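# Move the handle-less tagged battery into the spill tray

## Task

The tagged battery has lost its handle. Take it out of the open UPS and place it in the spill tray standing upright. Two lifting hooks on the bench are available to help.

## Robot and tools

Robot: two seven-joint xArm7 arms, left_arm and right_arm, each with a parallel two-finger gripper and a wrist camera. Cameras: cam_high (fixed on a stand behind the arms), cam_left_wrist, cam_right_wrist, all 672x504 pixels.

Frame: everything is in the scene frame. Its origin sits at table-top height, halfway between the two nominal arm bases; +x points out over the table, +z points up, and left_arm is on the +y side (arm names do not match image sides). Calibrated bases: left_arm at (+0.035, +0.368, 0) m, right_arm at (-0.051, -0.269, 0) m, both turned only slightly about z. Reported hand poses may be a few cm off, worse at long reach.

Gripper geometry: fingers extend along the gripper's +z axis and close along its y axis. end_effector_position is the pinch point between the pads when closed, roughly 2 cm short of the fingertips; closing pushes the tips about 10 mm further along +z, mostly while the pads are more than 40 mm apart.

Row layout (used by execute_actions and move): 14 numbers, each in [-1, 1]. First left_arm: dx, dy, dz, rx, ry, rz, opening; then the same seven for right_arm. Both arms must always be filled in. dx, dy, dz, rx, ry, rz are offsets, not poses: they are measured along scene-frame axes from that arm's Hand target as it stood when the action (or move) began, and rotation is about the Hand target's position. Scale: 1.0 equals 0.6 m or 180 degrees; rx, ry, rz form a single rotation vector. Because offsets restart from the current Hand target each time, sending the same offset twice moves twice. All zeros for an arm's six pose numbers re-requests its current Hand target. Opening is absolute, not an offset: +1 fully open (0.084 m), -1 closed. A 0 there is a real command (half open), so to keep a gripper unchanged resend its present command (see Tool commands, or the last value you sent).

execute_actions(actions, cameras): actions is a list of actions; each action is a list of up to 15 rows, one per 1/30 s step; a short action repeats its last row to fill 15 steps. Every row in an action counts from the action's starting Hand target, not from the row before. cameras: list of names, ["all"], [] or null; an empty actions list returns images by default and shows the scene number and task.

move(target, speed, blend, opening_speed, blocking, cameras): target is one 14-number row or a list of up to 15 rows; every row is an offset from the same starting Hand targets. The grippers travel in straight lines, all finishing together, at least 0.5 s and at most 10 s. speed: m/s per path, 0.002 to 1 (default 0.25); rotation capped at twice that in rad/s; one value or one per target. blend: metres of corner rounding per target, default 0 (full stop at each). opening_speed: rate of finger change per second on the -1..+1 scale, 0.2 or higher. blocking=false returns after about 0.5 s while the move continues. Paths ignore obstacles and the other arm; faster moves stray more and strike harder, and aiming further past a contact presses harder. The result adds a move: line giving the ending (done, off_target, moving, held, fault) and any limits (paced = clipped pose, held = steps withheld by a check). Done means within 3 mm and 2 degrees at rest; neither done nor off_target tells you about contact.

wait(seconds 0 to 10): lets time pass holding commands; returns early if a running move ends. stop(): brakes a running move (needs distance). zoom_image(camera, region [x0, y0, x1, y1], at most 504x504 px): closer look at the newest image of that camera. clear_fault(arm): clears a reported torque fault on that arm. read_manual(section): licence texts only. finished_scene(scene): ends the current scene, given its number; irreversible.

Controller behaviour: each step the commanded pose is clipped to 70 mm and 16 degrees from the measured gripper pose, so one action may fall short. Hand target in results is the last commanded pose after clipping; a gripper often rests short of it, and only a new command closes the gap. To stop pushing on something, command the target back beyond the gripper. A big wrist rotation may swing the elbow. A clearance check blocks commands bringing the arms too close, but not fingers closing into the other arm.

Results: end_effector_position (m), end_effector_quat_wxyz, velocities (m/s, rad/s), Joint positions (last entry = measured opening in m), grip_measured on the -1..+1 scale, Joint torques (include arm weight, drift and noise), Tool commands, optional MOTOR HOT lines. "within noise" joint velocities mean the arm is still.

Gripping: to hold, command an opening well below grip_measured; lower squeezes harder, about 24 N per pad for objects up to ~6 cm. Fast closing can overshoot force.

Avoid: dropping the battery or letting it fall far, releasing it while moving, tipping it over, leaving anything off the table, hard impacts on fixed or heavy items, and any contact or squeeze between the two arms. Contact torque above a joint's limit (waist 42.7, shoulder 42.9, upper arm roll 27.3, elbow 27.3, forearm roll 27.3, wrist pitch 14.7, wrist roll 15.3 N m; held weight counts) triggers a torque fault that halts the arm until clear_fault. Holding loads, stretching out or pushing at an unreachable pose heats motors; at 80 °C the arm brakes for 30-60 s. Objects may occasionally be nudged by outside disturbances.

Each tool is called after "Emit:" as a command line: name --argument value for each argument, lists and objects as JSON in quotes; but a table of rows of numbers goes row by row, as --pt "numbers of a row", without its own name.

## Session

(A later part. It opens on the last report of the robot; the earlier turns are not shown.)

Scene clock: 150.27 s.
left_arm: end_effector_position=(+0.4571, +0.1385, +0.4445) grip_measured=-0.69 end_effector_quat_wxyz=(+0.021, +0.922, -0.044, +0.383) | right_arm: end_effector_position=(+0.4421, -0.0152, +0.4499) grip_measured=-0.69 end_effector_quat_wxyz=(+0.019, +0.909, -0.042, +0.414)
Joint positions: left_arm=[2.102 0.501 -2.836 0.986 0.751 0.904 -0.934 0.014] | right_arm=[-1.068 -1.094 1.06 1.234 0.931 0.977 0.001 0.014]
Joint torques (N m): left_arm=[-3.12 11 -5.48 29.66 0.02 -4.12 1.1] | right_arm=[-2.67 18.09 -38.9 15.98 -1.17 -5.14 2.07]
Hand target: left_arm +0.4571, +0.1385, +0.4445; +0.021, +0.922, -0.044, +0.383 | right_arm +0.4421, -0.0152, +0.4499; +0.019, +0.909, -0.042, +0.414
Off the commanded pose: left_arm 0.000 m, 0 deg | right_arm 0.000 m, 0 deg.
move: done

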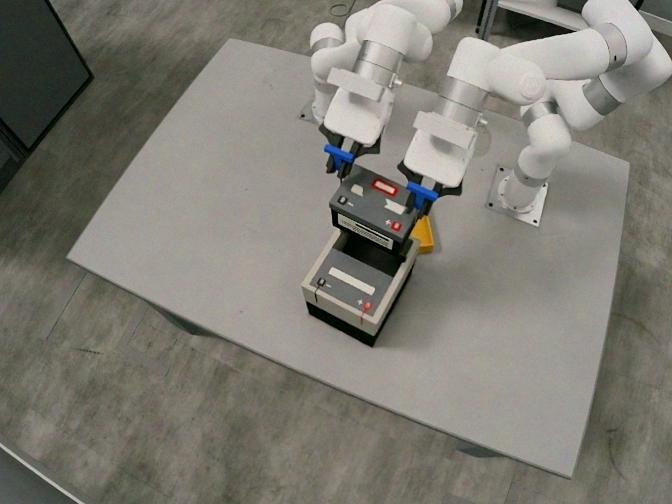

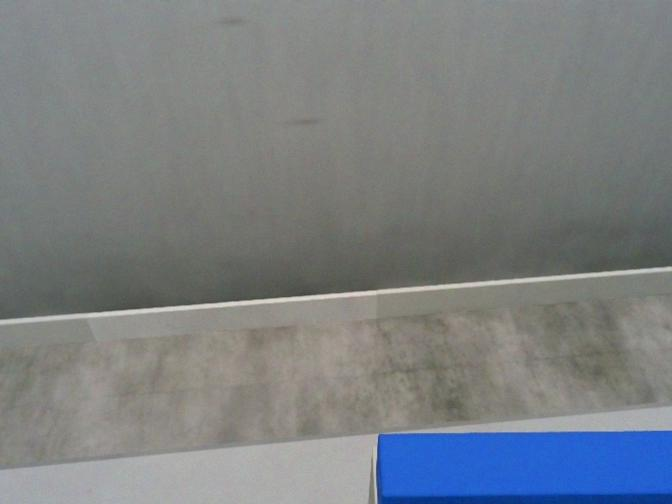

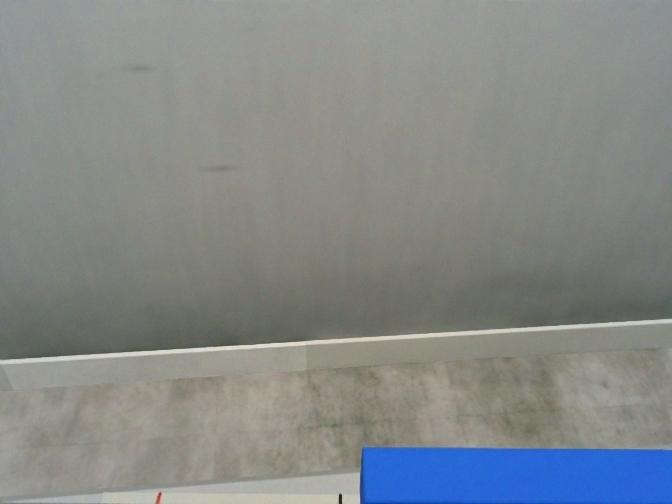

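Emit:
move --pt "-0.0315 0.0028 0 0 0 -0.0507 -1 -0.0718 0.0102 0 0 0 -0.0507 -1" --pt "-0.0638 0.0025 0 0 0 -0.1014 -1 -0.1428 0.0235 0 0 0 -0.1014 -1" --pt "-0.0975 -0.0007 0 0 0 -0.1521 -1 -0.2125 0.0397 0 0 0 -0.1521 -1" --speed 0.06 --blend '[0.003,0.003,0]' --cameras '["all"]'

Scene clock: 156.10 s.
left_arm: end_effector_position=(+0.3986, +0.1381, +0.4445) grip_measured=-0.69 end_effector_quat_wxyz=(+0.111, +0.886, -0.261, +0.367) | right_arm: end_effector_position=(+0.3146, +0.0086, +0.4499) grip_measured=-0.69 end_effector_quat_wxyz=(+0.116, +0.873, -0.256, +0.398)
Joint positions: left_arm=[1.914 0.811 -2.687 0.804 0.637 0.827 -0.458 0.014] | right_arm=[-0.983 -1.382 0.904 1.34 0.666 1.447 0.572 0.014]
Joint torques (N m): left_arm=[-4.06 12.04 -5.6 22.05 -1.04 -6.22 1.18] | right_arm=[-0.63 10.92 -36.99 10.13 -2.75 -4.77 2.3]
Hand target: left_arm +0.3986, +0.1381, +0.4445; +0.111, +0.886, -0.261, +0.367 | right_arm +0.3146, +0.0086, +0.4499; +0.116, +0.873, -0.256, +0.398
Off the commanded pose: left_arm 0.000 m, 0 deg | right_arm 0.000 m, 0 deg.
move: done

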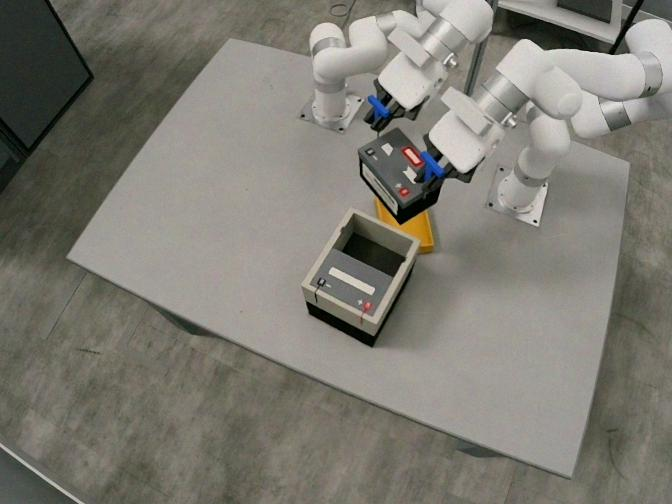

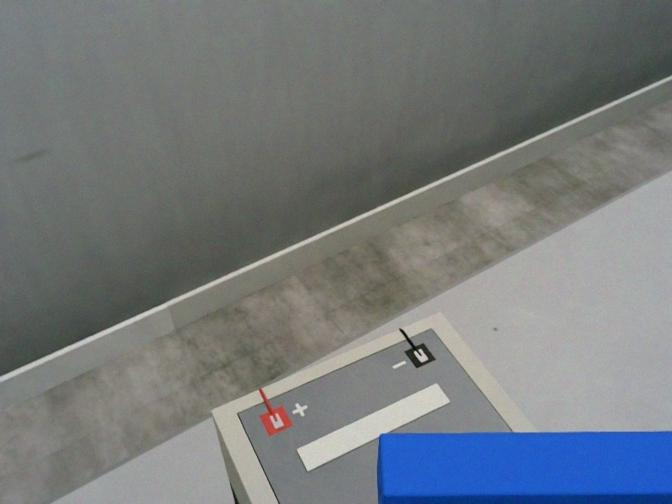

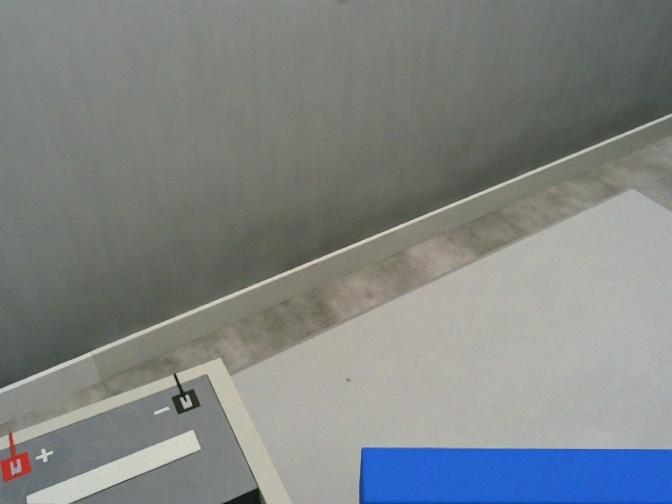

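Emit:
move --pt "-0.0355 -0.006 0 0 0 -0.0507 -1 -0.0678 0.019 0 0 0 -0.0507 -1" --pt "-0.073 -0.0143 0 0 0 -0.1014 -1 -0.1337 0.0403 0 0 0 -0.1014 -1" --speed 0.06 --blend '[0.003,0]' --cameras '["cam_high"]'

Scene clock: 160.97 s.
left_arm: end_effector_position=(+0.3548, +0.1295, +0.4445) grip_measured=-0.69 end_effector_quat_wxyz=(+0.168, +0.833, -0.398, +0.345) | right_arm: end_effector_position=(+0.2344, +0.0328, +0.4499) grip_measured=-0.69 end_effector_quat_wxyz=(+0.178, +0.822, -0.391, +0.374)
Joint positions: left_arm=[1.759 0.985 -2.614 0.758 0.553 0.885 -0.175 0.014] | right_arm=[-1.02 -1.412 0.868 1.595 0.533 1.836 0.87 0.014]
Joint torques (N m): left_arm=[-3.79 7.44 -6.93 20.3 -1.39 -6.39 1.12] | right_arm=[-2.78 27.5 -34.04 5.95 -3.81 -3.78 2.2]
Hand target: left_arm +0.3548, +0.1295, +0.4445; +0.168, +0.833, -0.398, +0.345 | right_arm +0.2344, +0.0328, +0.4499; +0.178, +0.822, -0.391, +0.374
Off the commanded pose: left_arm 0.000 m, 0 deg | right_arm 0.000 m, 0 deg.
move: done
Images, in order (width x height): cam_high 672x504.

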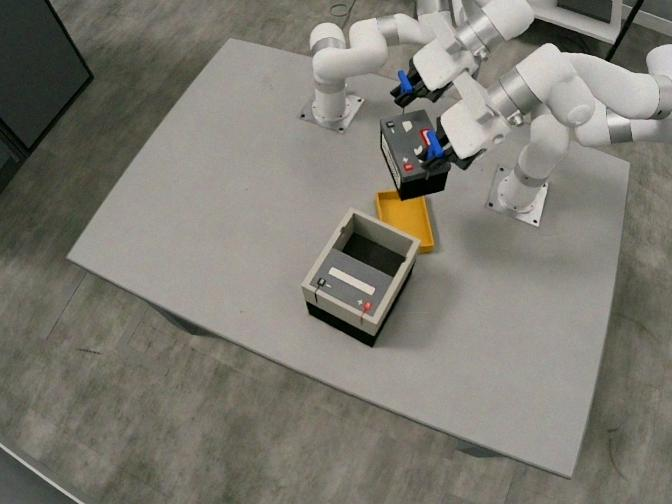

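Emit:
move --target '[0,0,0,0,0,0,-1,0,0,0,0,0,0,-1]'

Emit:
move --target '[-0.0402,-0.0107,-0.08,0,0,-0.0507,-1,-0.0631,0.0234,-0.08,0,0,-0.0507,-1]' --speed 0.06 --cameras '["all"]'

Emit:
zoom_image --camera "cam_high" --region '[330, 90, 490, 250]'

Scene clock: 161.93 s.
left_arm: end_effector_position=(+0.3548, +0.1295, +0.4445) grip_measured=-0.69 end_effector_quat_wxyz=(+0.168, +0.833, -0.398, +0.345) | right_arm: end_effector_position=(+0.2344, +0.0328, +0.4499) grip_measured=-0.69 end_effector_quat_wxyz=(+0.178, +0.822, -0.391, +0.374)
Joint positions: left_arm=[1.759 0.985 -2.614 0.758 0.553 0.885 -0.175 0.014] | right_arm=[-1.02 -1.412 0.868 1.595 0.533 1.836 0.87 0.014]
Joint torques (N m): left_arm=[-3.78 7.31 -6.93 20.39 -1.35 -6.43 1.12] | right_arm=[-2.76 27.52 -34.04 6.07 -3.82 -3.81 2.12]
Hand target: left_arm +0.3548, +0.1295, +0.4445; +0.168, +0.833, -0.398, +0.345 | right_arm +0.2344, +0.0328, +0.4499; +0.178, +0.822, -0.391, +0.374
Off the commanded pose: left_arm 0.000 m, 0 deg | right_arm 0.000 m, 0 deg.
move: done

Scene clock: 163.63 s.
left_arm: end_effector_position=(+0.3307, +0.1231, +0.3965) grip_measured=-0.69 end_effector_quat_wxyz=(+0.195, +0.799, -0.463, +0.330) | right_arm: end_effector_position=(+0.1966, +0.0468, +0.4019) grip_measured=-0.69 end_effector_quat_wxyz=(+0.207, +0.788, -0.455, +0.359)
Joint positions: left_arm=[1.718 1.097 -2.536 0.606 0.566 0.826 -0.056 0.014] | right_arm=[-1.003 -1.498 0.901 1.61 0.539 1.986 1.029 0.014]
Joint torques (N m): left_arm=[-4.11 5.83 -7.66 19.05 0.89 -9.66 0.99] | right_arm=[1.98 17.07 -28.94 4.15 -1.71 -3.51 2.43]
Hand target: left_arm +0.3307, +0.1231, +0.3965; +0.195, +0.799, -0.463, +0.330 | right_arm +0.1966, +0.0468, +0.4019; +0.207, +0.788, -0.455, +0.359
Off the commanded pose: left_arm 0.000 m, 0 deg | right_arm 0.000 m, 0 deg.
move: done

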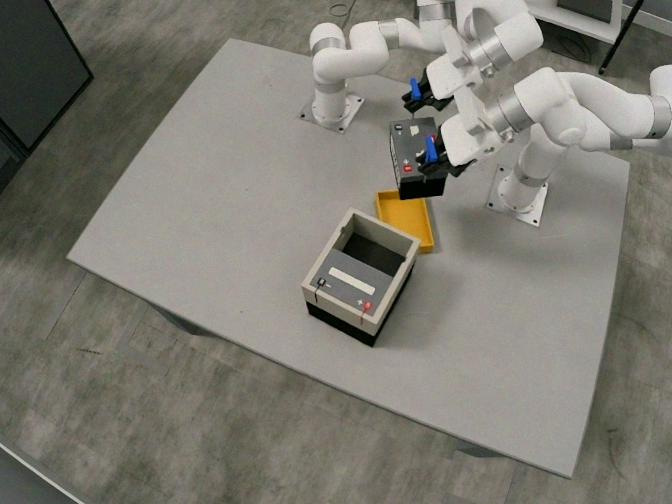

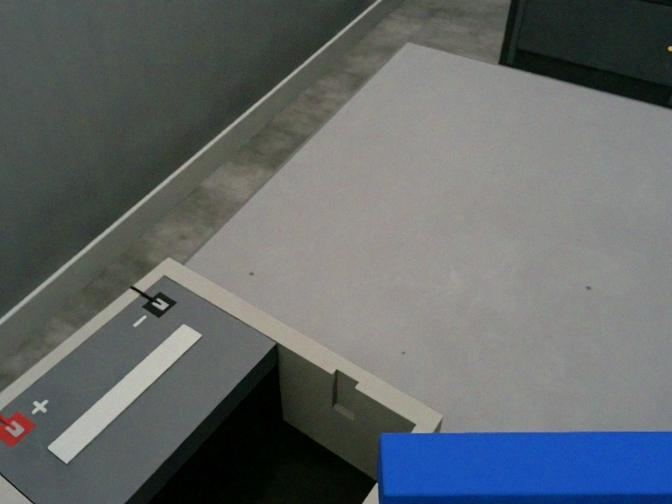

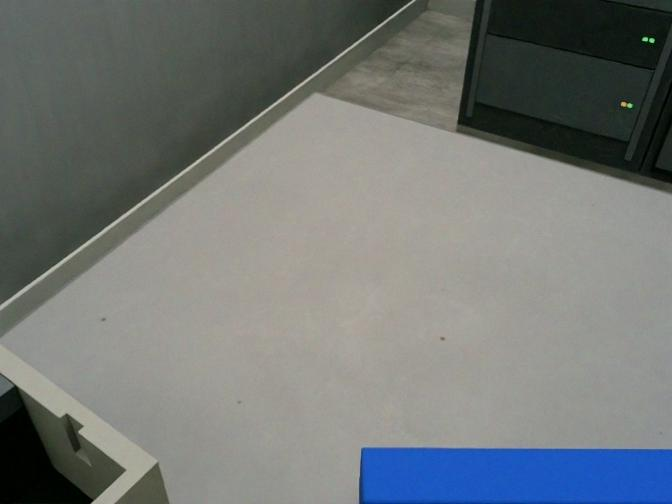

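Scaled by 3.150 from the camera's 672x504 image, which has a finer 960x720 frame.

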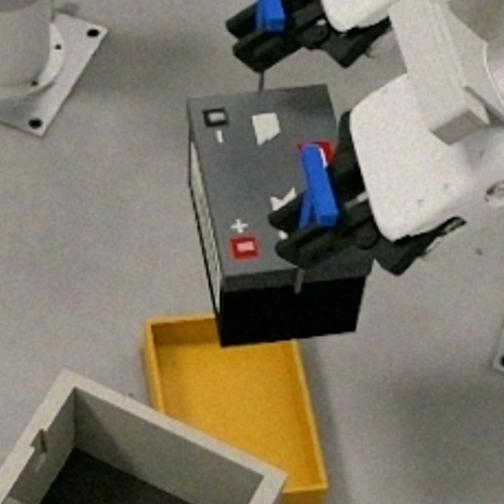

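Emit:
move --target '[0,0,-0.25,0,0,0,-1,0,0,-0.25,0,0,0,-1]' --speed 0.08 --cameras '["cam_high"]'

Emit:
zoom_image --camera "cam_high" --region '[330, 90, 490, 250]'

Scene clock: 166.30 s.
left_arm: end_effector_position=(+0.3307, +0.1231, +0.2465) grip_measured=-0.69 end_effector_quat_wxyz=(+0.195, +0.799, -0.463, +0.330) | right_arm: end_effector_position=(+0.1966, +0.0468, +0.2519) grip_measured=-0.69 end_effector_quat_wxyz=(+0.207, +0.788, -0.455, +0.359)
Joint positions: left_arm=[1.847 0.991 -2.252 0.259 0.822 0.377 -0.056 0.014] | right_arm=[-0.849 -1.793 1.077 1.295 0.757 1.882 1.136 0.014]
Joint torques (N m): left_arm=[2.29 -1.32 -6.62 14.6 1.01 -9.52 -1.47] | right_arm=[1.64 14.14 -32.35 -4.77 -1.8 -6.78 2.54]
Hand target: left_arm +0.3307, +0.1231, +0.2465; +0.195, +0.799, -0.463, +0.330 | right_arm +0.1966, +0.0468, +0.2519; +0.207, +0.788, -0.455, +0.359
Off the commanded pose: left_arm 0.000 m, 0 deg | right_arm 0.000 m, 0 deg.
move: done
Images, in order (width x height): cam_high 672x504.

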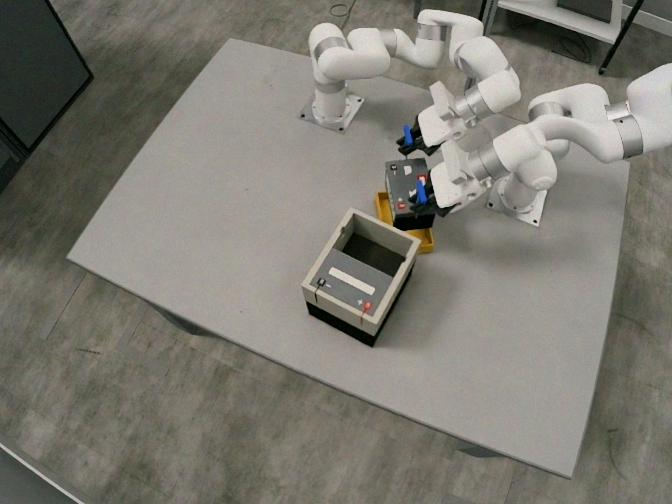

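Scaled by 3.150 from the camera's 672x504 image, which has a finer 960x720 frame.

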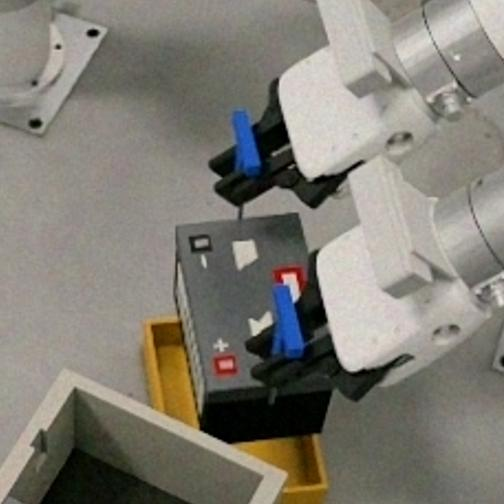

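Emit:
move --target '[0,0,-0.07,0,0,0,-1,0,0,-0.07,0,0,0,-1]' --speed 0.06 --cameras '["cam_high"]'

Emit:
zoom_image --camera "cam_high" --region '[360, 140, 460, 260]'

Scene clock: 170.17 s.
left_arm: end_effector_position=(+0.3307, +0.1231, +0.2045) grip_measured=-0.69 end_effector_quat_wxyz=(+0.195, +0.799, -0.463, +0.330) | right_arm: end_effector_position=(+0.1966, +0.0468, +0.2099) grip_measured=-0.69 end_effector_quat_wxyz=(+0.207, +0.788, -0.455, +0.359)
Joint positions: left_arm=[1.86 0.833 -2.141 0.205 0.919 0.168 -0.068 0.014] | right_arm=[-0.809 -1.863 1.143 1.245 0.829 1.865 1.175 0.014]
Joint torques (N m): left_arm=[2.29 -0.02 -5.66 12.73 1.16 -9.63 -1.55] | right_arm=[1.81 13.1 -32.67 -6.09 -1.97 -6.52 2.44]
Hand target: left_arm +0.3307, +0.1231, +0.2045; +0.195, +0.799, -0.463, +0.330 | right_arm +0.1966, +0.0468, +0.2099; +0.207, +0.788, -0.455, +0.359
Off the commanded pose: left_arm 0.000 m, 0 deg | right_arm 0.000 m, 0 deg.
move: done
Images, in order (width x height): cam_high 672x504.

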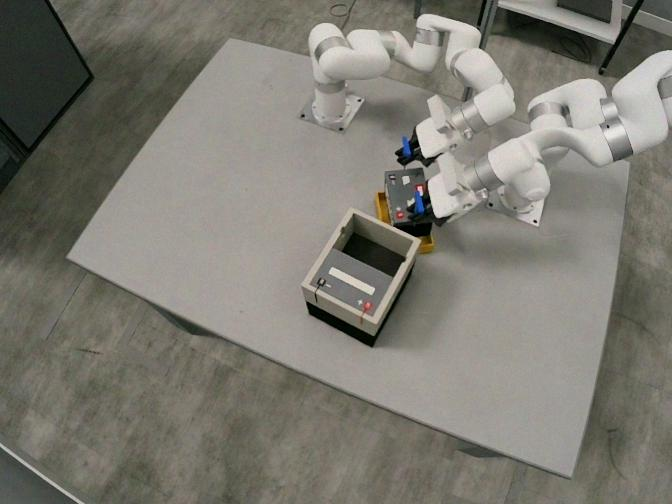

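Scaled by 4.200 from the camera's 672x504 image, which has a finer 960x720 frame.

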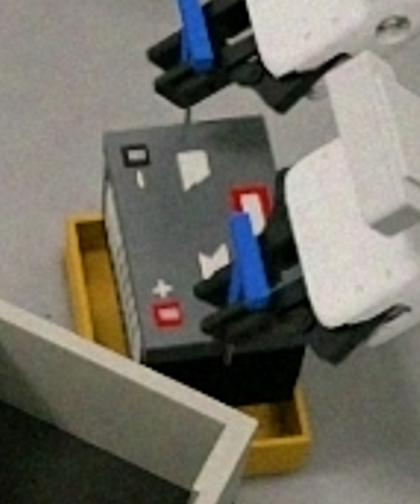

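Emit:
zoom_image --camera "cam_high" --region '[380, 200, 440, 260]'

Emit:
zoom_image --camera "cam_high" --region '[370, 160, 430, 220]'

Scaled by 8.400 from the camera's 672x504 image, which has a finer 960x720 frame.

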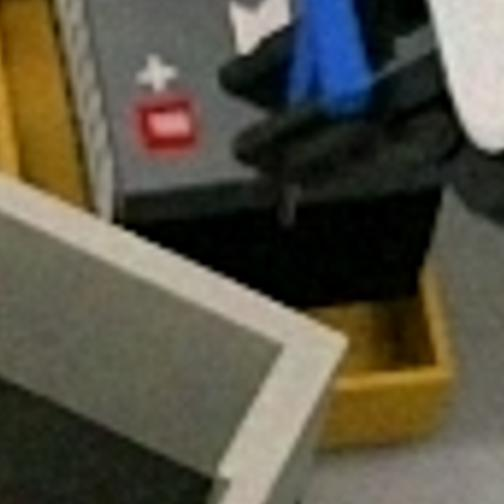

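Scaled by 8.400 from the camera's 672x504 image, which has a finer 960x720 frame.

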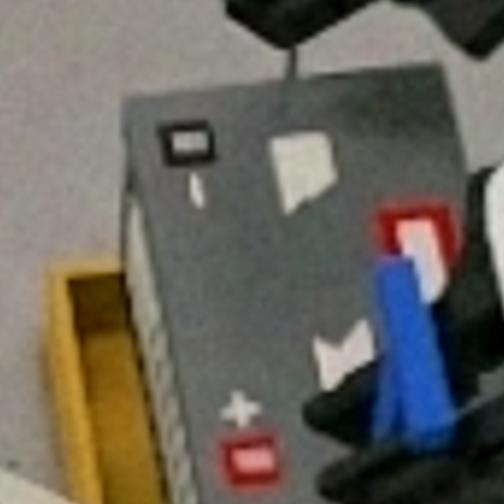

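Emit:
move --target '[0.02,-0.0042,0,0,0,0,-1,0.02,-0.0042,0,0,0,0,-1]' --speed 0.04 --cameras '["cam_high"]'

Emit:
zoom_image --camera "cam_high" --region '[380, 200, 440, 260]'

Emit:
zoom_image --camera "cam_high" --region '[370, 160, 430, 220]'

Scene clock: 174.13 s.
left_arm: end_effector_position=(+0.3427, +0.1206, +0.2045) grip_measured=-0.69 end_effector_quat_wxyz=(+0.195, +0.799, -0.463, +0.330) | right_arm: end_effector_position=(+0.2085, +0.0443, +0.2099) grip_measured=-0.69 end_effector_quat_wxyz=(+0.207, +0.788, -0.455, +0.359)
Joint positions: left_arm=[1.816 0.793 -2.104 0.242 0.91 0.147 -0.055 0.014] | right_arm=[-0.834 -1.86 1.147 1.246 0.835 1.844 1.165 0.014]
Joint torques (N m): left_arm=[-4.22 0.3 -6.12 19.17 -1.39 -9.55 1] | right_arm=[-3.33 25.1 -32.95 -0.28 -1.82 -6.56 -1.66]
Hand target: left_arm +0.3427, +0.1206, +0.2045; +0.195, +0.799, -0.463, +0.330 | right_arm +0.2086, +0.0443, +0.2099; +0.207, +0.788, -0.455, +0.359
Off the commanded pose: left_arm 0.000 m, 0 deg | right_arm 0.000 m, 0 deg.
move: done
Images, in order (width x height): cam_high 672x504.

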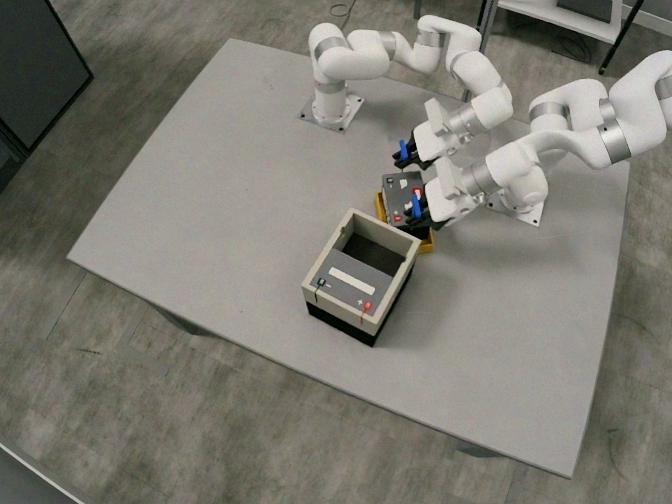

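Scaled by 8.400 from the camera's 672x504 image, which has a finer 960x720 frame.

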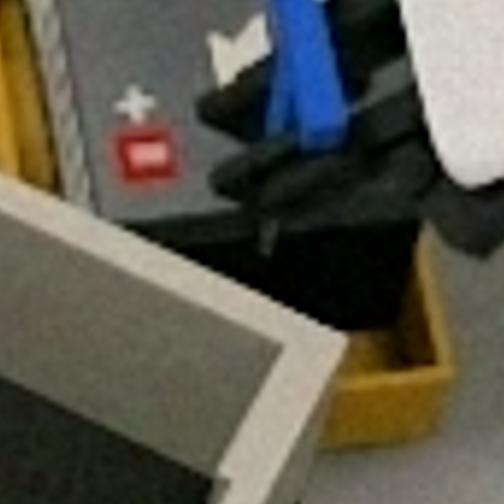

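Scaled by 8.400 from the camera's 672x504 image, which has a finer 960x720 frame.

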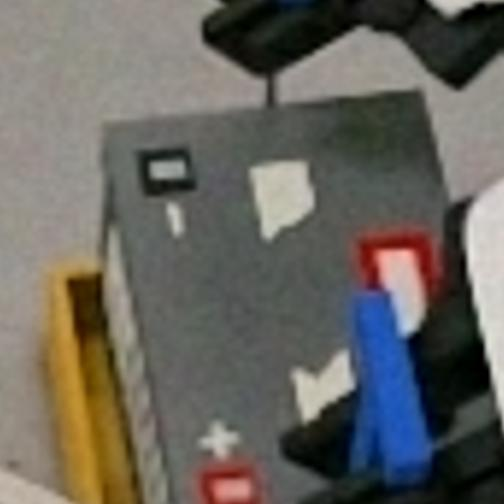

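Emit:
move --target '[0.0042,-0.008,0,0,0,-0.0222,-1,-0.0042,0.008,0,0,0,-0.0222,-1]' --speed 0.04 --cameras '["cam_high"]'

Emit:
zoom_image --camera "cam_high" --region '[380, 200, 440, 260]'

Emit:
zoom_image --camera "cam_high" --region '[370, 160, 430, 220]'

Scene clock: 176.73 s.
left_arm: end_effector_position=(+0.3452, +0.1158, +0.2045) grip_measured=-0.69 end_effector_quat_wxyz=(+0.207, +0.782, -0.491, +0.323) | right_arm: end_effector_position=(+0.2060, +0.0491, +0.2099) grip_measured=-0.69 end_effector_quat_wxyz=(+0.220, +0.771, -0.483, +0.352)
Joint positions: left_arm=[1.729 0.838 -2.025 0.274 0.888 0.195 0.044 0.014] | right_arm=[-0.877 -1.834 1.143 1.313 0.818 1.898 1.226 0.014]
Joint torques (N m): left_arm=[-4.68 8.69 -7.46 17.97 -1.46 -6.27 0.88] | right_arm=[-3.45 26.11 -38.07 -0.37 -4.54 -3.23 2.48]
Hand target: left_arm +0.3452, +0.1158, +0.2045; +0.207, +0.782, -0.491, +0.323 | right_arm +0.2060, +0.0491, +0.2099; +0.220, +0.771, -0.483, +0.352
Off the commanded pose: left_arm 0.000 m, 0 deg | right_arm 0.000 m, 0 deg.
move: done
Images, in order (width x height): cam_high 672x504.

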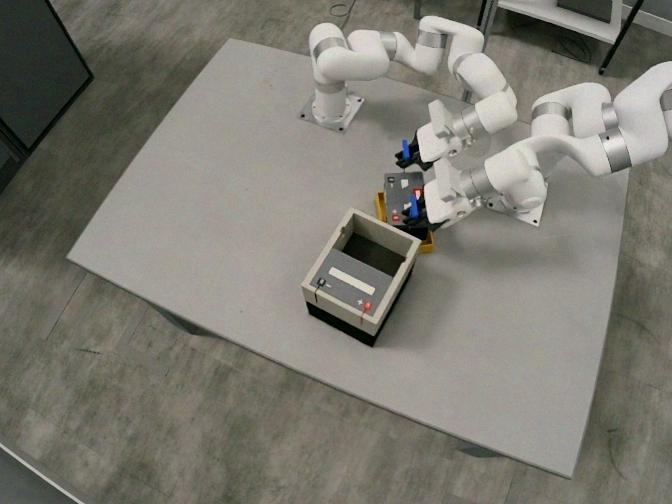

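Scaled by 8.400 from the camera's 672x504 image, which has a finer 960x720 frame.

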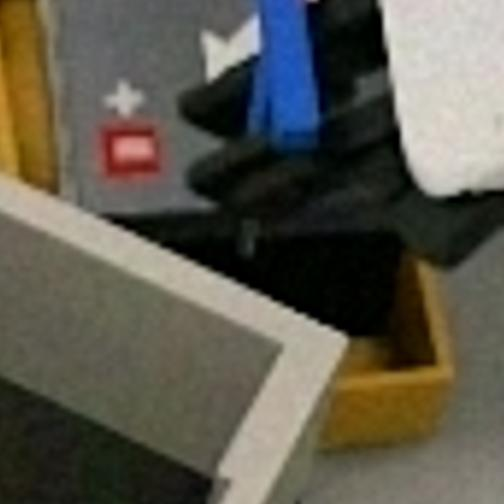

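Scaled by 8.400 from the camera's 672x504 image, which has a finer 960x720 frame.

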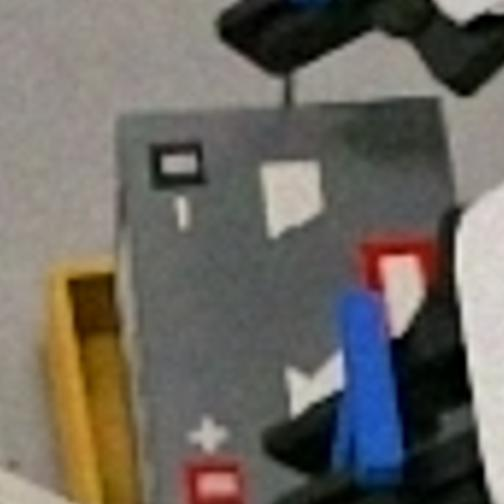

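Emit:
move --target '[0,0,-0.08,0,0,0,-1,0,0,-0.08,0,0,0,-1]' --speed 0.05

Emit:
move --target '[0,0,-0.01,0,0,0,-1,0,0,-0.01,0,0,0,-1]' --speed 0.03

Emit:
move --target '[0,0,-0.0033,0,0,0,-1,0,0,-0.0033,0,0,0,-1]' --speed 0.02

Emit:
zoom_image --camera "cam_high" --region '[370, 160, 450, 260]'

Scene clock: 178.73 s.
left_arm: end_effector_position=(+0.3452, +0.1158, +0.1565) grip_measured=-0.69 end_effector_quat_wxyz=(+0.207, +0.782, -0.491, +0.323) | right_arm: end_effector_position=(+0.2060, +0.0491, +0.1619) grip_measured=-0.69 end_effector_quat_wxyz=(+0.220, +0.771, -0.483, +0.352)
Joint positions: left_arm=[1.63 0.593 -1.832 0.244 0.935 -0.095 0.058 0.014] | right_arm=[-0.836 -1.907 1.219 1.272 0.901 1.878 1.276 0.014]
Joint torques (N m): left_arm=[-4.04 -0.65 -5.59 10.23 -1.04 -9.46 1.04] | right_arm=[1.89 13.09 -33.04 -8.13 -2.3 -5.57 2.36]
Hand target: left_arm +0.3452, +0.1158, +0.1565; +0.207, +0.782, -0.491, +0.323 | right_arm +0.2060, +0.0491, +0.1619; +0.220, +0.771, -0.483, +0.352
Off the commanded pose: left_arm 0.000 m, 0 deg | right_arm 0.000 m, 0 deg.
move: done

Scene clock: 179.57 s.
left_arm: end_effector_position=(+0.3452, +0.1158, +0.1505) grip_measured=-0.69 end_effector_quat_wxyz=(+0.207, +0.782, -0.491, +0.323) | right_arm: end_effector_position=(+0.2060, +0.0491, +0.1559) grip_measured=-0.69 end_effector_quat_wxyz=(+0.220, +0.771, -0.483, +0.352)
Joint positions: left_arm=[1.603 0.558 -1.799 0.242 0.931 -0.136 0.065 0.014] | right_arm=[-0.831 -1.915 1.229 1.268 0.912 1.876 1.283 0.014]
Joint torques (N m): left_arm=[-3.85 -0.73 -5.42 10.12 -1.02 -9.49 1.05] | right_arm=[2.02 12.98 -32.91 -8.25 -2.32 -5.56 2.38]
Hand target: left_arm +0.3452, +0.1158, +0.1505; +0.207, +0.782, -0.491, +0.323 | right_arm +0.2060, +0.0491, +0.1559; +0.220, +0.771, -0.483, +0.352
Off the commanded pose: left_arm 0.000 m, 0 deg | right_arm 0.000 m, 0 deg.
move: done

Scene clock: 180.30 s.
left_arm: end_effector_position=(+0.3452, +0.1158, +0.1485) grip_measured=-0.69 end_effector_quat_wxyz=(+0.207, +0.782, -0.491, +0.323) | right_arm: end_effector_position=(+0.2060, +0.0491, +0.1539) grip_measured=-0.69 end_effector_quat_wxyz=(+0.220, +0.771, -0.483, +0.352)
Joint positions: left_arm=[1.593 0.546 -1.787 0.241 0.929 -0.15 0.068 0.014] | right_arm=[-0.829 -1.918 1.232 1.267 0.915 1.875 1.285 0.014]
Joint torques (N m): left_arm=[-3.91 -1.04 -5.22 10.14 -1.13 -9.37 1.08] | right_arm=[2.1 12.91 -32.81 -8.32 -2.12 -5.43 2.24]
Hand target: left_arm +0.3452, +0.1158, +0.1485; +0.207, +0.782, -0.491, +0.323 | right_arm +0.2060, +0.0491, +0.1539; +0.220, +0.771, -0.483, +0.352
Off the commanded pose: left_arm 0.000 m, 0 deg | right_arm 0.000 m, 0 deg.
move: done

Scaled by 5.040 from the camera's 672x504 image, which has a finer 960x720 frame.
This view is cut from an older image: the scene may have changed since it was taken.

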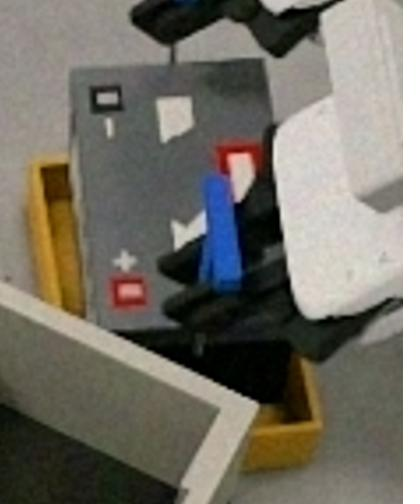

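Emit:
move --target '[0,0,-0.004,0,0,0,-1,0,0,-0.004,0,0,0,-1]' --speed 0.02

Emit:
move --target '[0,0,-0.004,0,0,0,-1,0,0,-0.004,0,0,0,-1]' --speed 0.02 --cameras '["cam_high"]'

Emit:
zoom_image --camera "cam_high" --region '[370, 160, 450, 260]'

Scene clock: 181.37 s.
left_arm: end_effector_position=(+0.3453, +0.1157, +0.1463) grip_measured=-0.69 end_effector_quat_wxyz=(+0.207, +0.782, -0.491, +0.324) | right_arm: end_effector_position=(+0.2061, +0.0491, +0.1516) grip_measured=-0.69 end_effector_quat_wxyz=(+0.220, +0.771, -0.483, +0.352)
Joint positions: left_arm=[1.58 0.532 -1.772 0.24 0.926 -0.167 0.072 0.014] | right_arm=[-0.827 -1.921 1.236 1.266 0.92 1.874 1.288 0.014]
Joint torques (N m): left_arm=[-4.33 -5.08 -3.42 5.54 -1.09 -4.41 1.04] | right_arm=[1.99 11.73 -22.78 -7.38 0.15 -3.63 2.28]
Hand target: left_arm +0.3452, +0.1158, +0.1461; +0.207, +0.782, -0.491, +0.323 | right_arm +0.2060, +0.0491, +0.1515; +0.220, +0.771, -0.483, +0.352
Off the commanded pose: left_arm 0.000 m, 0 deg | right_arm 0.000 m, 0 deg.
move: done

Scene clock: 182.13 s.
left_arm: end_effector_position=(+0.3452, +0.1158, +0.1437) grip_measured=-0.69 end_effector_quat_wxyz=(+0.207, +0.782, -0.491, +0.323) | right_arm: end_effector_position=(+0.2060, +0.0491, +0.1491) grip_measured=-0.69 end_effector_quat_wxyz=(+0.220, +0.771, -0.483, +0.352)
Joint positions: left_arm=[1.566 0.519 -1.757 0.239 0.922 -0.183 0.076 0.014] | right_arm=[-0.825 -1.924 1.24 1.264 0.924 1.873 1.291 0.014]
Joint torques (N m): left_arm=[-4.15 -5.37 -3 4.48 -1.02 -4.5 1.13] | right_arm=[1.99 11.62 -22.74 -7.6 0.04 -3.66 2.24]
Hand target: left_arm +0.3452, +0.1158, +0.1437; +0.207, +0.782, -0.491, +0.323 | right_arm +0.2060, +0.0491, +0.1491; +0.220, +0.771, -0.483, +0.352
Off the commanded pose: left_arm 0.000 m, 0 deg | right_arm 0.000 m, 0 deg.
move: done
Images, in order (width x height): cam_high 672x504.

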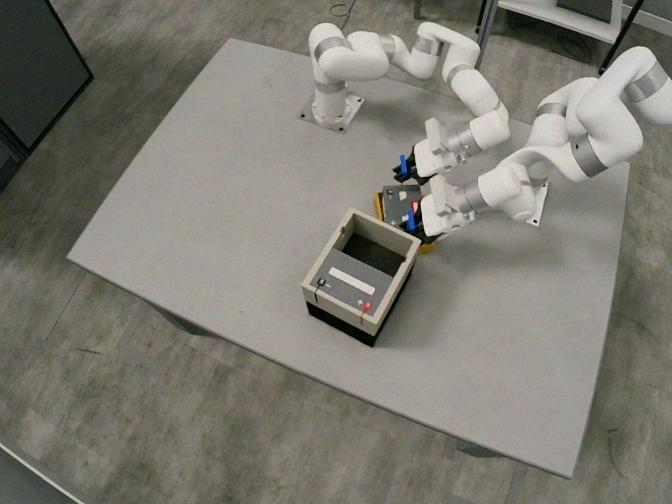

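Scaled by 5.040 from the camera's 672x504 image, which has a finer 960x720 frame.

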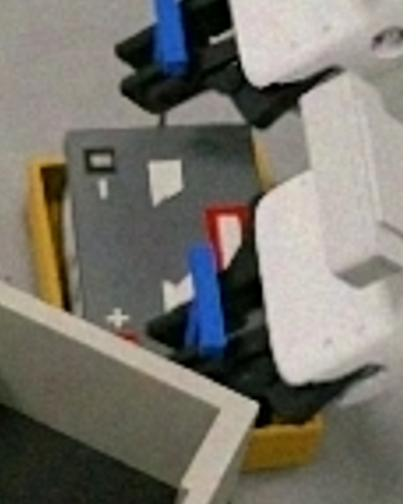

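Emit:
move --pt "0 0 -0.0045 0 0 0 -1 0 0 -0.0045 0 0 0 -1" --pt "0.03 0.0145 -0.0045 0 0 0 -1 -0.03 -0.0145 -0.0045 0 0 0 -1" --speed 0.03 --cameras '["cam_high"]'

Emit:
zoom_image --camera "cam_high" --region '[370, 160, 450, 260]'

Scene clock: 184.23 s.
left_arm: end_effector_position=(+0.3632, +0.1245, +0.1410) grip_measured=-0.69 end_effector_quat_wxyz=(+0.207, +0.782, -0.491, +0.323) | right_arm: end_effector_position=(+0.1881, +0.0404, +0.1464) grip_measured=-0.69 end_effector_quat_wxyz=(+0.220, +0.771, -0.483, +0.352)
Joint positions: left_arm=[1.504 0.567 -1.656 0.283 0.929 -0.141 0.129 0.014] | right_arm=[-0.761 -1.947 1.248 1.209 0.92 1.89 1.288 0.014]
Joint torques (N m): left_arm=[-3.18 2.16 -3.28 12.04 1.41 -1.59 1.28] | right_arm=[2.25 11.03 -22.36 -7.87 -2.56 0.11 -2.11]
Hand target: left_arm +0.3632, +0.1245, +0.1410; +0.207, +0.782, -0.491, +0.323 | right_arm +0.1880, +0.0404, +0.1464; +0.220, +0.771, -0.483, +0.352
Off the commanded pose: left_arm 0.000 m, 0 deg | right_arm 0.000 m, 0 deg.
move: done
Images, in order (width x height): cam_high 672x504.

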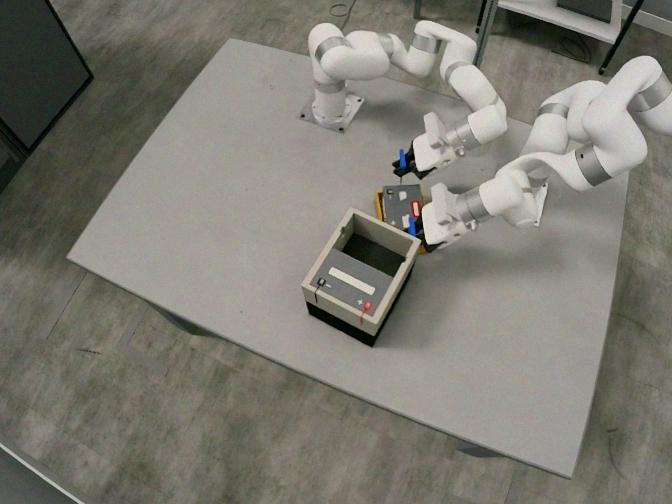

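Scaled by 5.040 from the camera's 672x504 image, which has a finer 960x720 frame.

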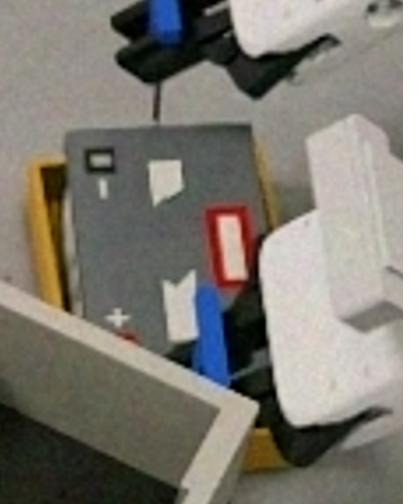

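Emit:
move --target '[0,0,0.22,0,0,0,-1,0,0,0.22,0,0,0,-1]' --speed 0.15 --cameras '["all"]'

Emit:
zoom_image --camera "cam_high" --region '[340, 120, 500, 280]'

Scene clock: 186.23 s.
left_arm: end_effector_position=(+0.3632, +0.1245, +0.2730) grip_measured=-0.69 end_effector_quat_wxyz=(+0.207, +0.782, -0.491, +0.323) | right_arm: end_effector_position=(+0.1880, +0.0404, +0.2784) grip_measured=-0.69 end_effector_quat_wxyz=(+0.220, +0.771, -0.483, +0.352)
Joint positions: left_arm=[1.714 1.023 -2.17 0.409 0.753 0.494 0.091 0.014] | right_arm=[-0.883 -1.736 1.04 1.351 0.688 1.943 1.155 0.014]
Joint torques (N m): left_arm=[-3.39 1.27 -9.27 15.64 -1.3 -1.54 1.19] | right_arm=[-2.8 25.15 -26.62 0.81 -2.55 -0.04 -2.13]
Hand target: left_arm +0.3632, +0.1245, +0.2730; +0.207, +0.782, -0.491, +0.323 | right_arm +0.1880, +0.0404, +0.2784; +0.220, +0.771, -0.483, +0.352
Off the commanded pose: left_arm 0.000 m, 0 deg | right_arm 0.000 m, 0 deg.
move: done

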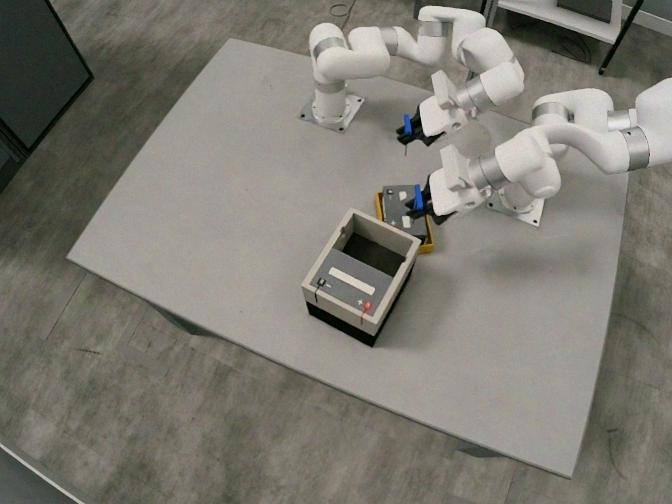

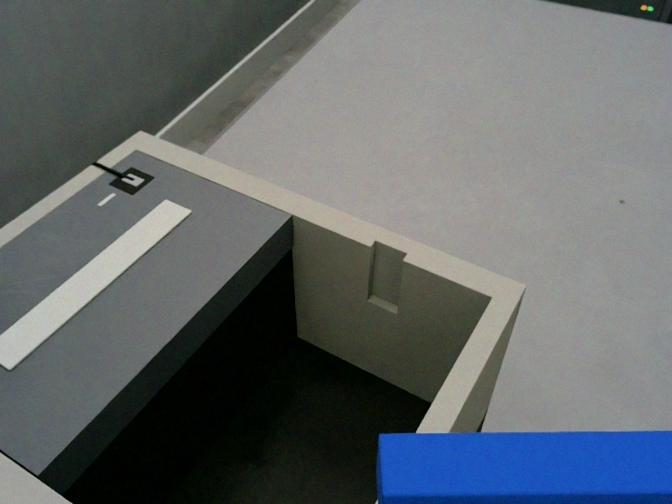

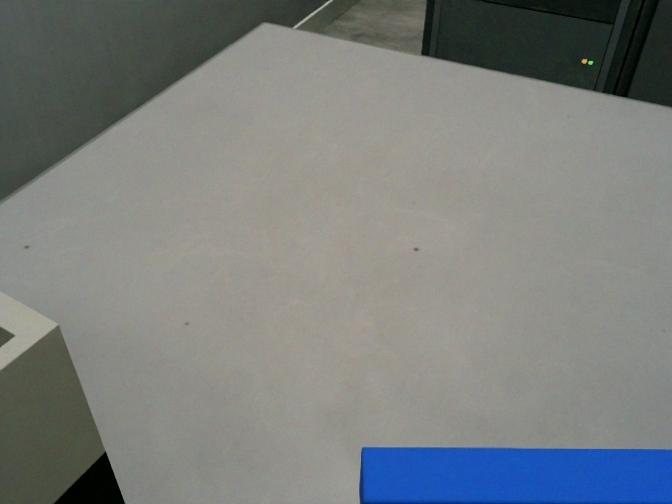

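Scaled by 3.150 from the camera's 672x504 image, which has a finer 960x720 frame.

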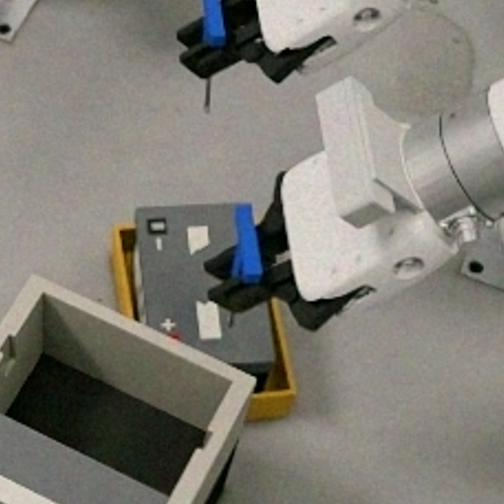

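Emit:
move --pt "-0.105 0.2925 0 0 0 0 -1 0.02 -0.317 0 0 0 0 -1" --pt "-0.105 0.2925 -0.13 0.114 0.053 0 -1 0.02 -0.317 -0.13 0.1227 0.0596 0 -1" --pt "-0.105 0.2925 -0.255 0.227 0.107 0 -1 0.02 -0.317 -0.264 0.2454 0.1192 0 -1" --speed 0.2 --blend '[0.02,0.01,0]' --cameras '["all"]'

Scene clock: 192.07 s.
left_arm: end_effector_position=(+0.3002, +0.3000, +0.1200) grip_measured=-0.69 end_effector_quat_wxyz=(-0.001, +0.847, -0.532, +0.000) | right_arm: end_effector_position=(+0.2000, -0.1498, +0.1200) grip_measured=-0.69 end_effector_quat_wxyz=(-0.001, +0.848, -0.531, -0.001)
Joint positions: left_arm=[1.972 0.871 -2.196 0.339 0.774 1.095 0.258 0.014] | right_arm=[-0.85 -1.513 1.163 0.419 1.175 1.681 0.61 0.014]
Joint torques (N m): left_arm=[-3.46 -7.06 -4.11 15.62 -1.28 -3.51 -1.27] | right_arm=[-3.04 14.09 -15.82 2.05 1.34 -3.2 -2.17]
Hand target: left_arm +0.3002, +0.3000, +0.1200; -0.001, +0.847, -0.532, +0.000 | right_arm +0.2000, -0.1498, +0.1200; -0.001, +0.848, -0.531, -0.001
Off the commanded pose: left_arm 0.000 m, 0 deg | right_arm 0.000 m, 0 deg.
move: done

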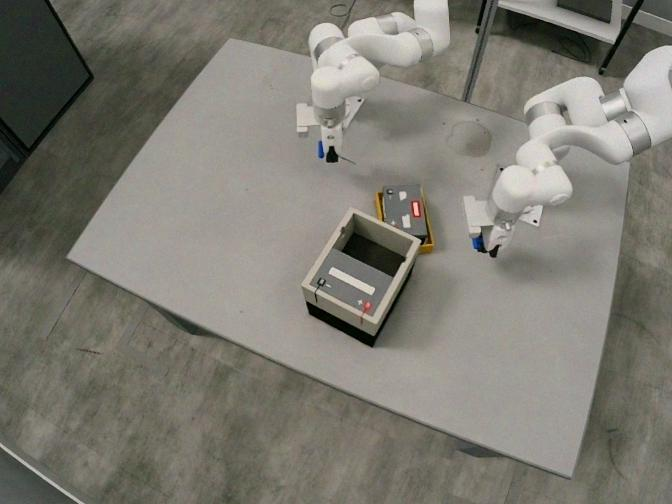

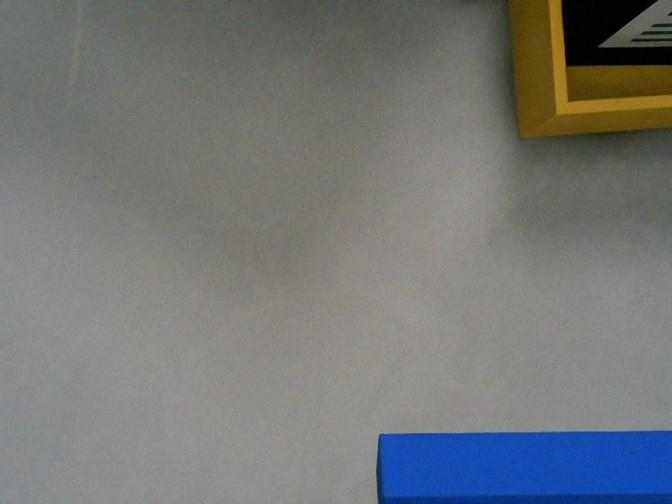

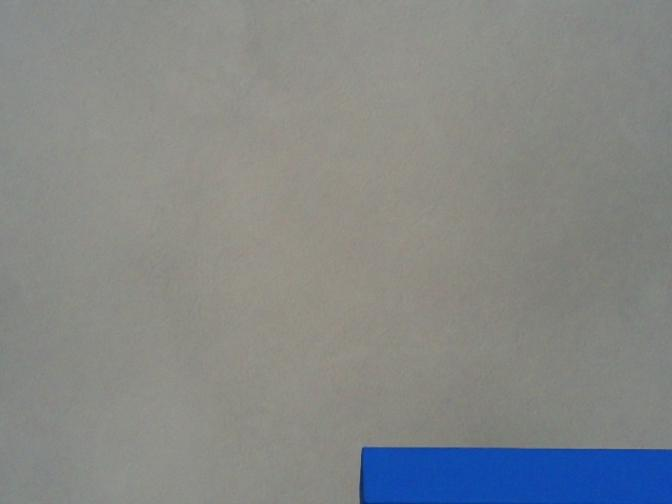

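Emit:
move --target '[0,0,-0.105,0,0,0,-0.71,0,0,-0.105,0,0,0,-0.71]' --speed 0.08

Emit:
move --target '[0,0,-0.055,0,0,0,-0.71,0,0,-0.055,0,0,0,-0.71]' --speed 0.03 --cameras '["all"]'

Scene clock: 193.73 s.
left_arm: end_effector_position=(+0.3002, +0.3000, +0.0570) grip_measured=-0.69 end_effector_quat_wxyz=(-0.001, +0.847, -0.532, +0.000) | right_arm: end_effector_position=(+0.2000, -0.1498, +0.0571) grip_measured=-0.69 end_effector_quat_wxyz=(-0.001, +0.848, -0.531, -0.001)
Joint positions: left_arm=[1.887 0.678 -1.964 0.279 0.917 0.82 0.219 0.014] | right_arm=[-0.815 -1.528 1.4 0.357 1.398 1.591 0.611 0.014]
Joint torques (N m): left_arm=[-3.21 -6.24 -3.42 13.74 1.31 -3.61 -1.33] | right_arm=[-2.84 7.26 -16.2 -0.67 1.2 -3.2 -2.22]
Hand target: left_arm +0.3002, +0.3000, +0.0570; -0.001, +0.847, -0.532, +0.000 | right_arm +0.2000, -0.1498, +0.0570; -0.001, +0.848, -0.531, -0.001
Off the commanded pose: left_arm 0.000 m, 0 deg | right_arm 0.000 m, 0 deg.
move: done

Scene clock: 195.30 s.
left_arm: end_effector_position=(+0.3002, +0.3000, +0.0240) grip_measured=-0.69 end_effector_quat_wxyz=(-0.001, +0.847, -0.532, +0.000) | right_arm: end_effector_position=(+0.2000, -0.1498, +0.0240) grip_measured=-0.69 end_effector_quat_wxyz=(-0.001, +0.848, -0.531, -0.001)
Joint positions: left_arm=[1.755 0.525 -1.778 0.271 0.979 0.634 0.191 0.014] | right_arm=[-0.812 -1.527 1.535 0.346 1.524 1.543 0.608 0.014]
Joint torques (N m): left_arm=[-2.97 -6.87 -2.3 12.2 1.41 -3.28 -1.24] | right_arm=[-2.23 14.02 -14.78 -1.45 1.45 -2.76 -2.04]
Hand target: left_arm +0.3002, +0.3000, +0.0240; -0.001, +0.847, -0.532, +0.000 | right_arm +0.2000, -0.1498, +0.0240; -0.001, +0.848, -0.531, -0.001
Off the commanded pose: left_arm 0.000 m, 0 deg | right_arm 0.000 m, 0 deg.
move: done

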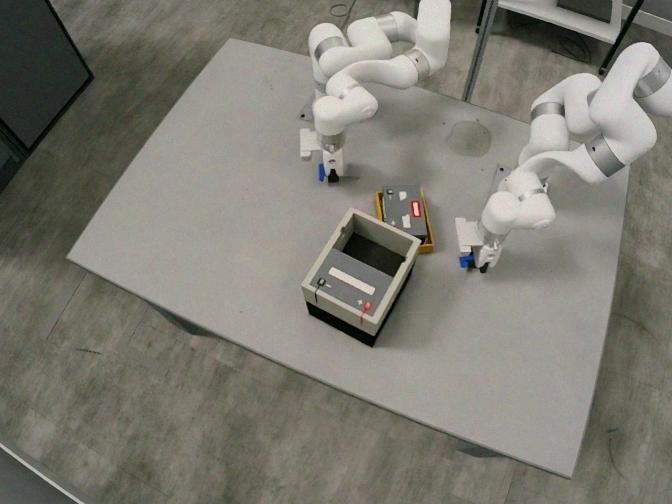

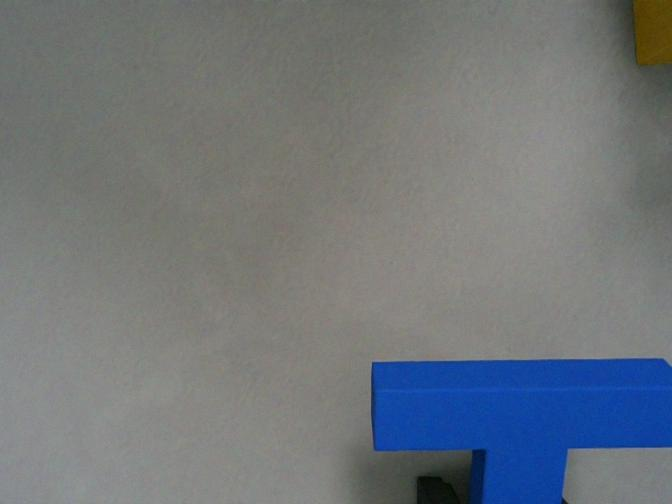

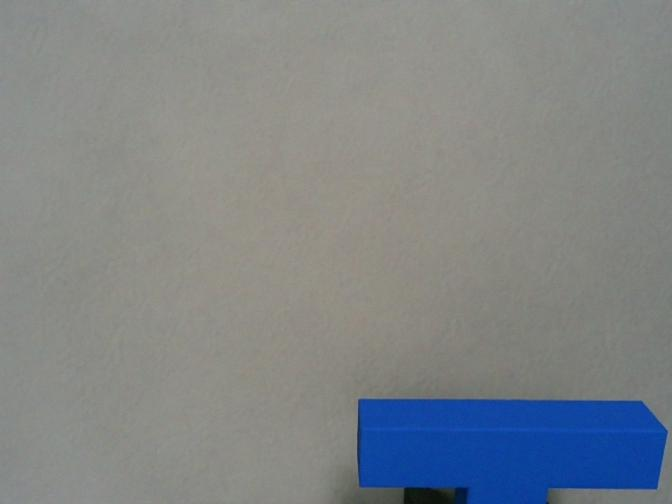

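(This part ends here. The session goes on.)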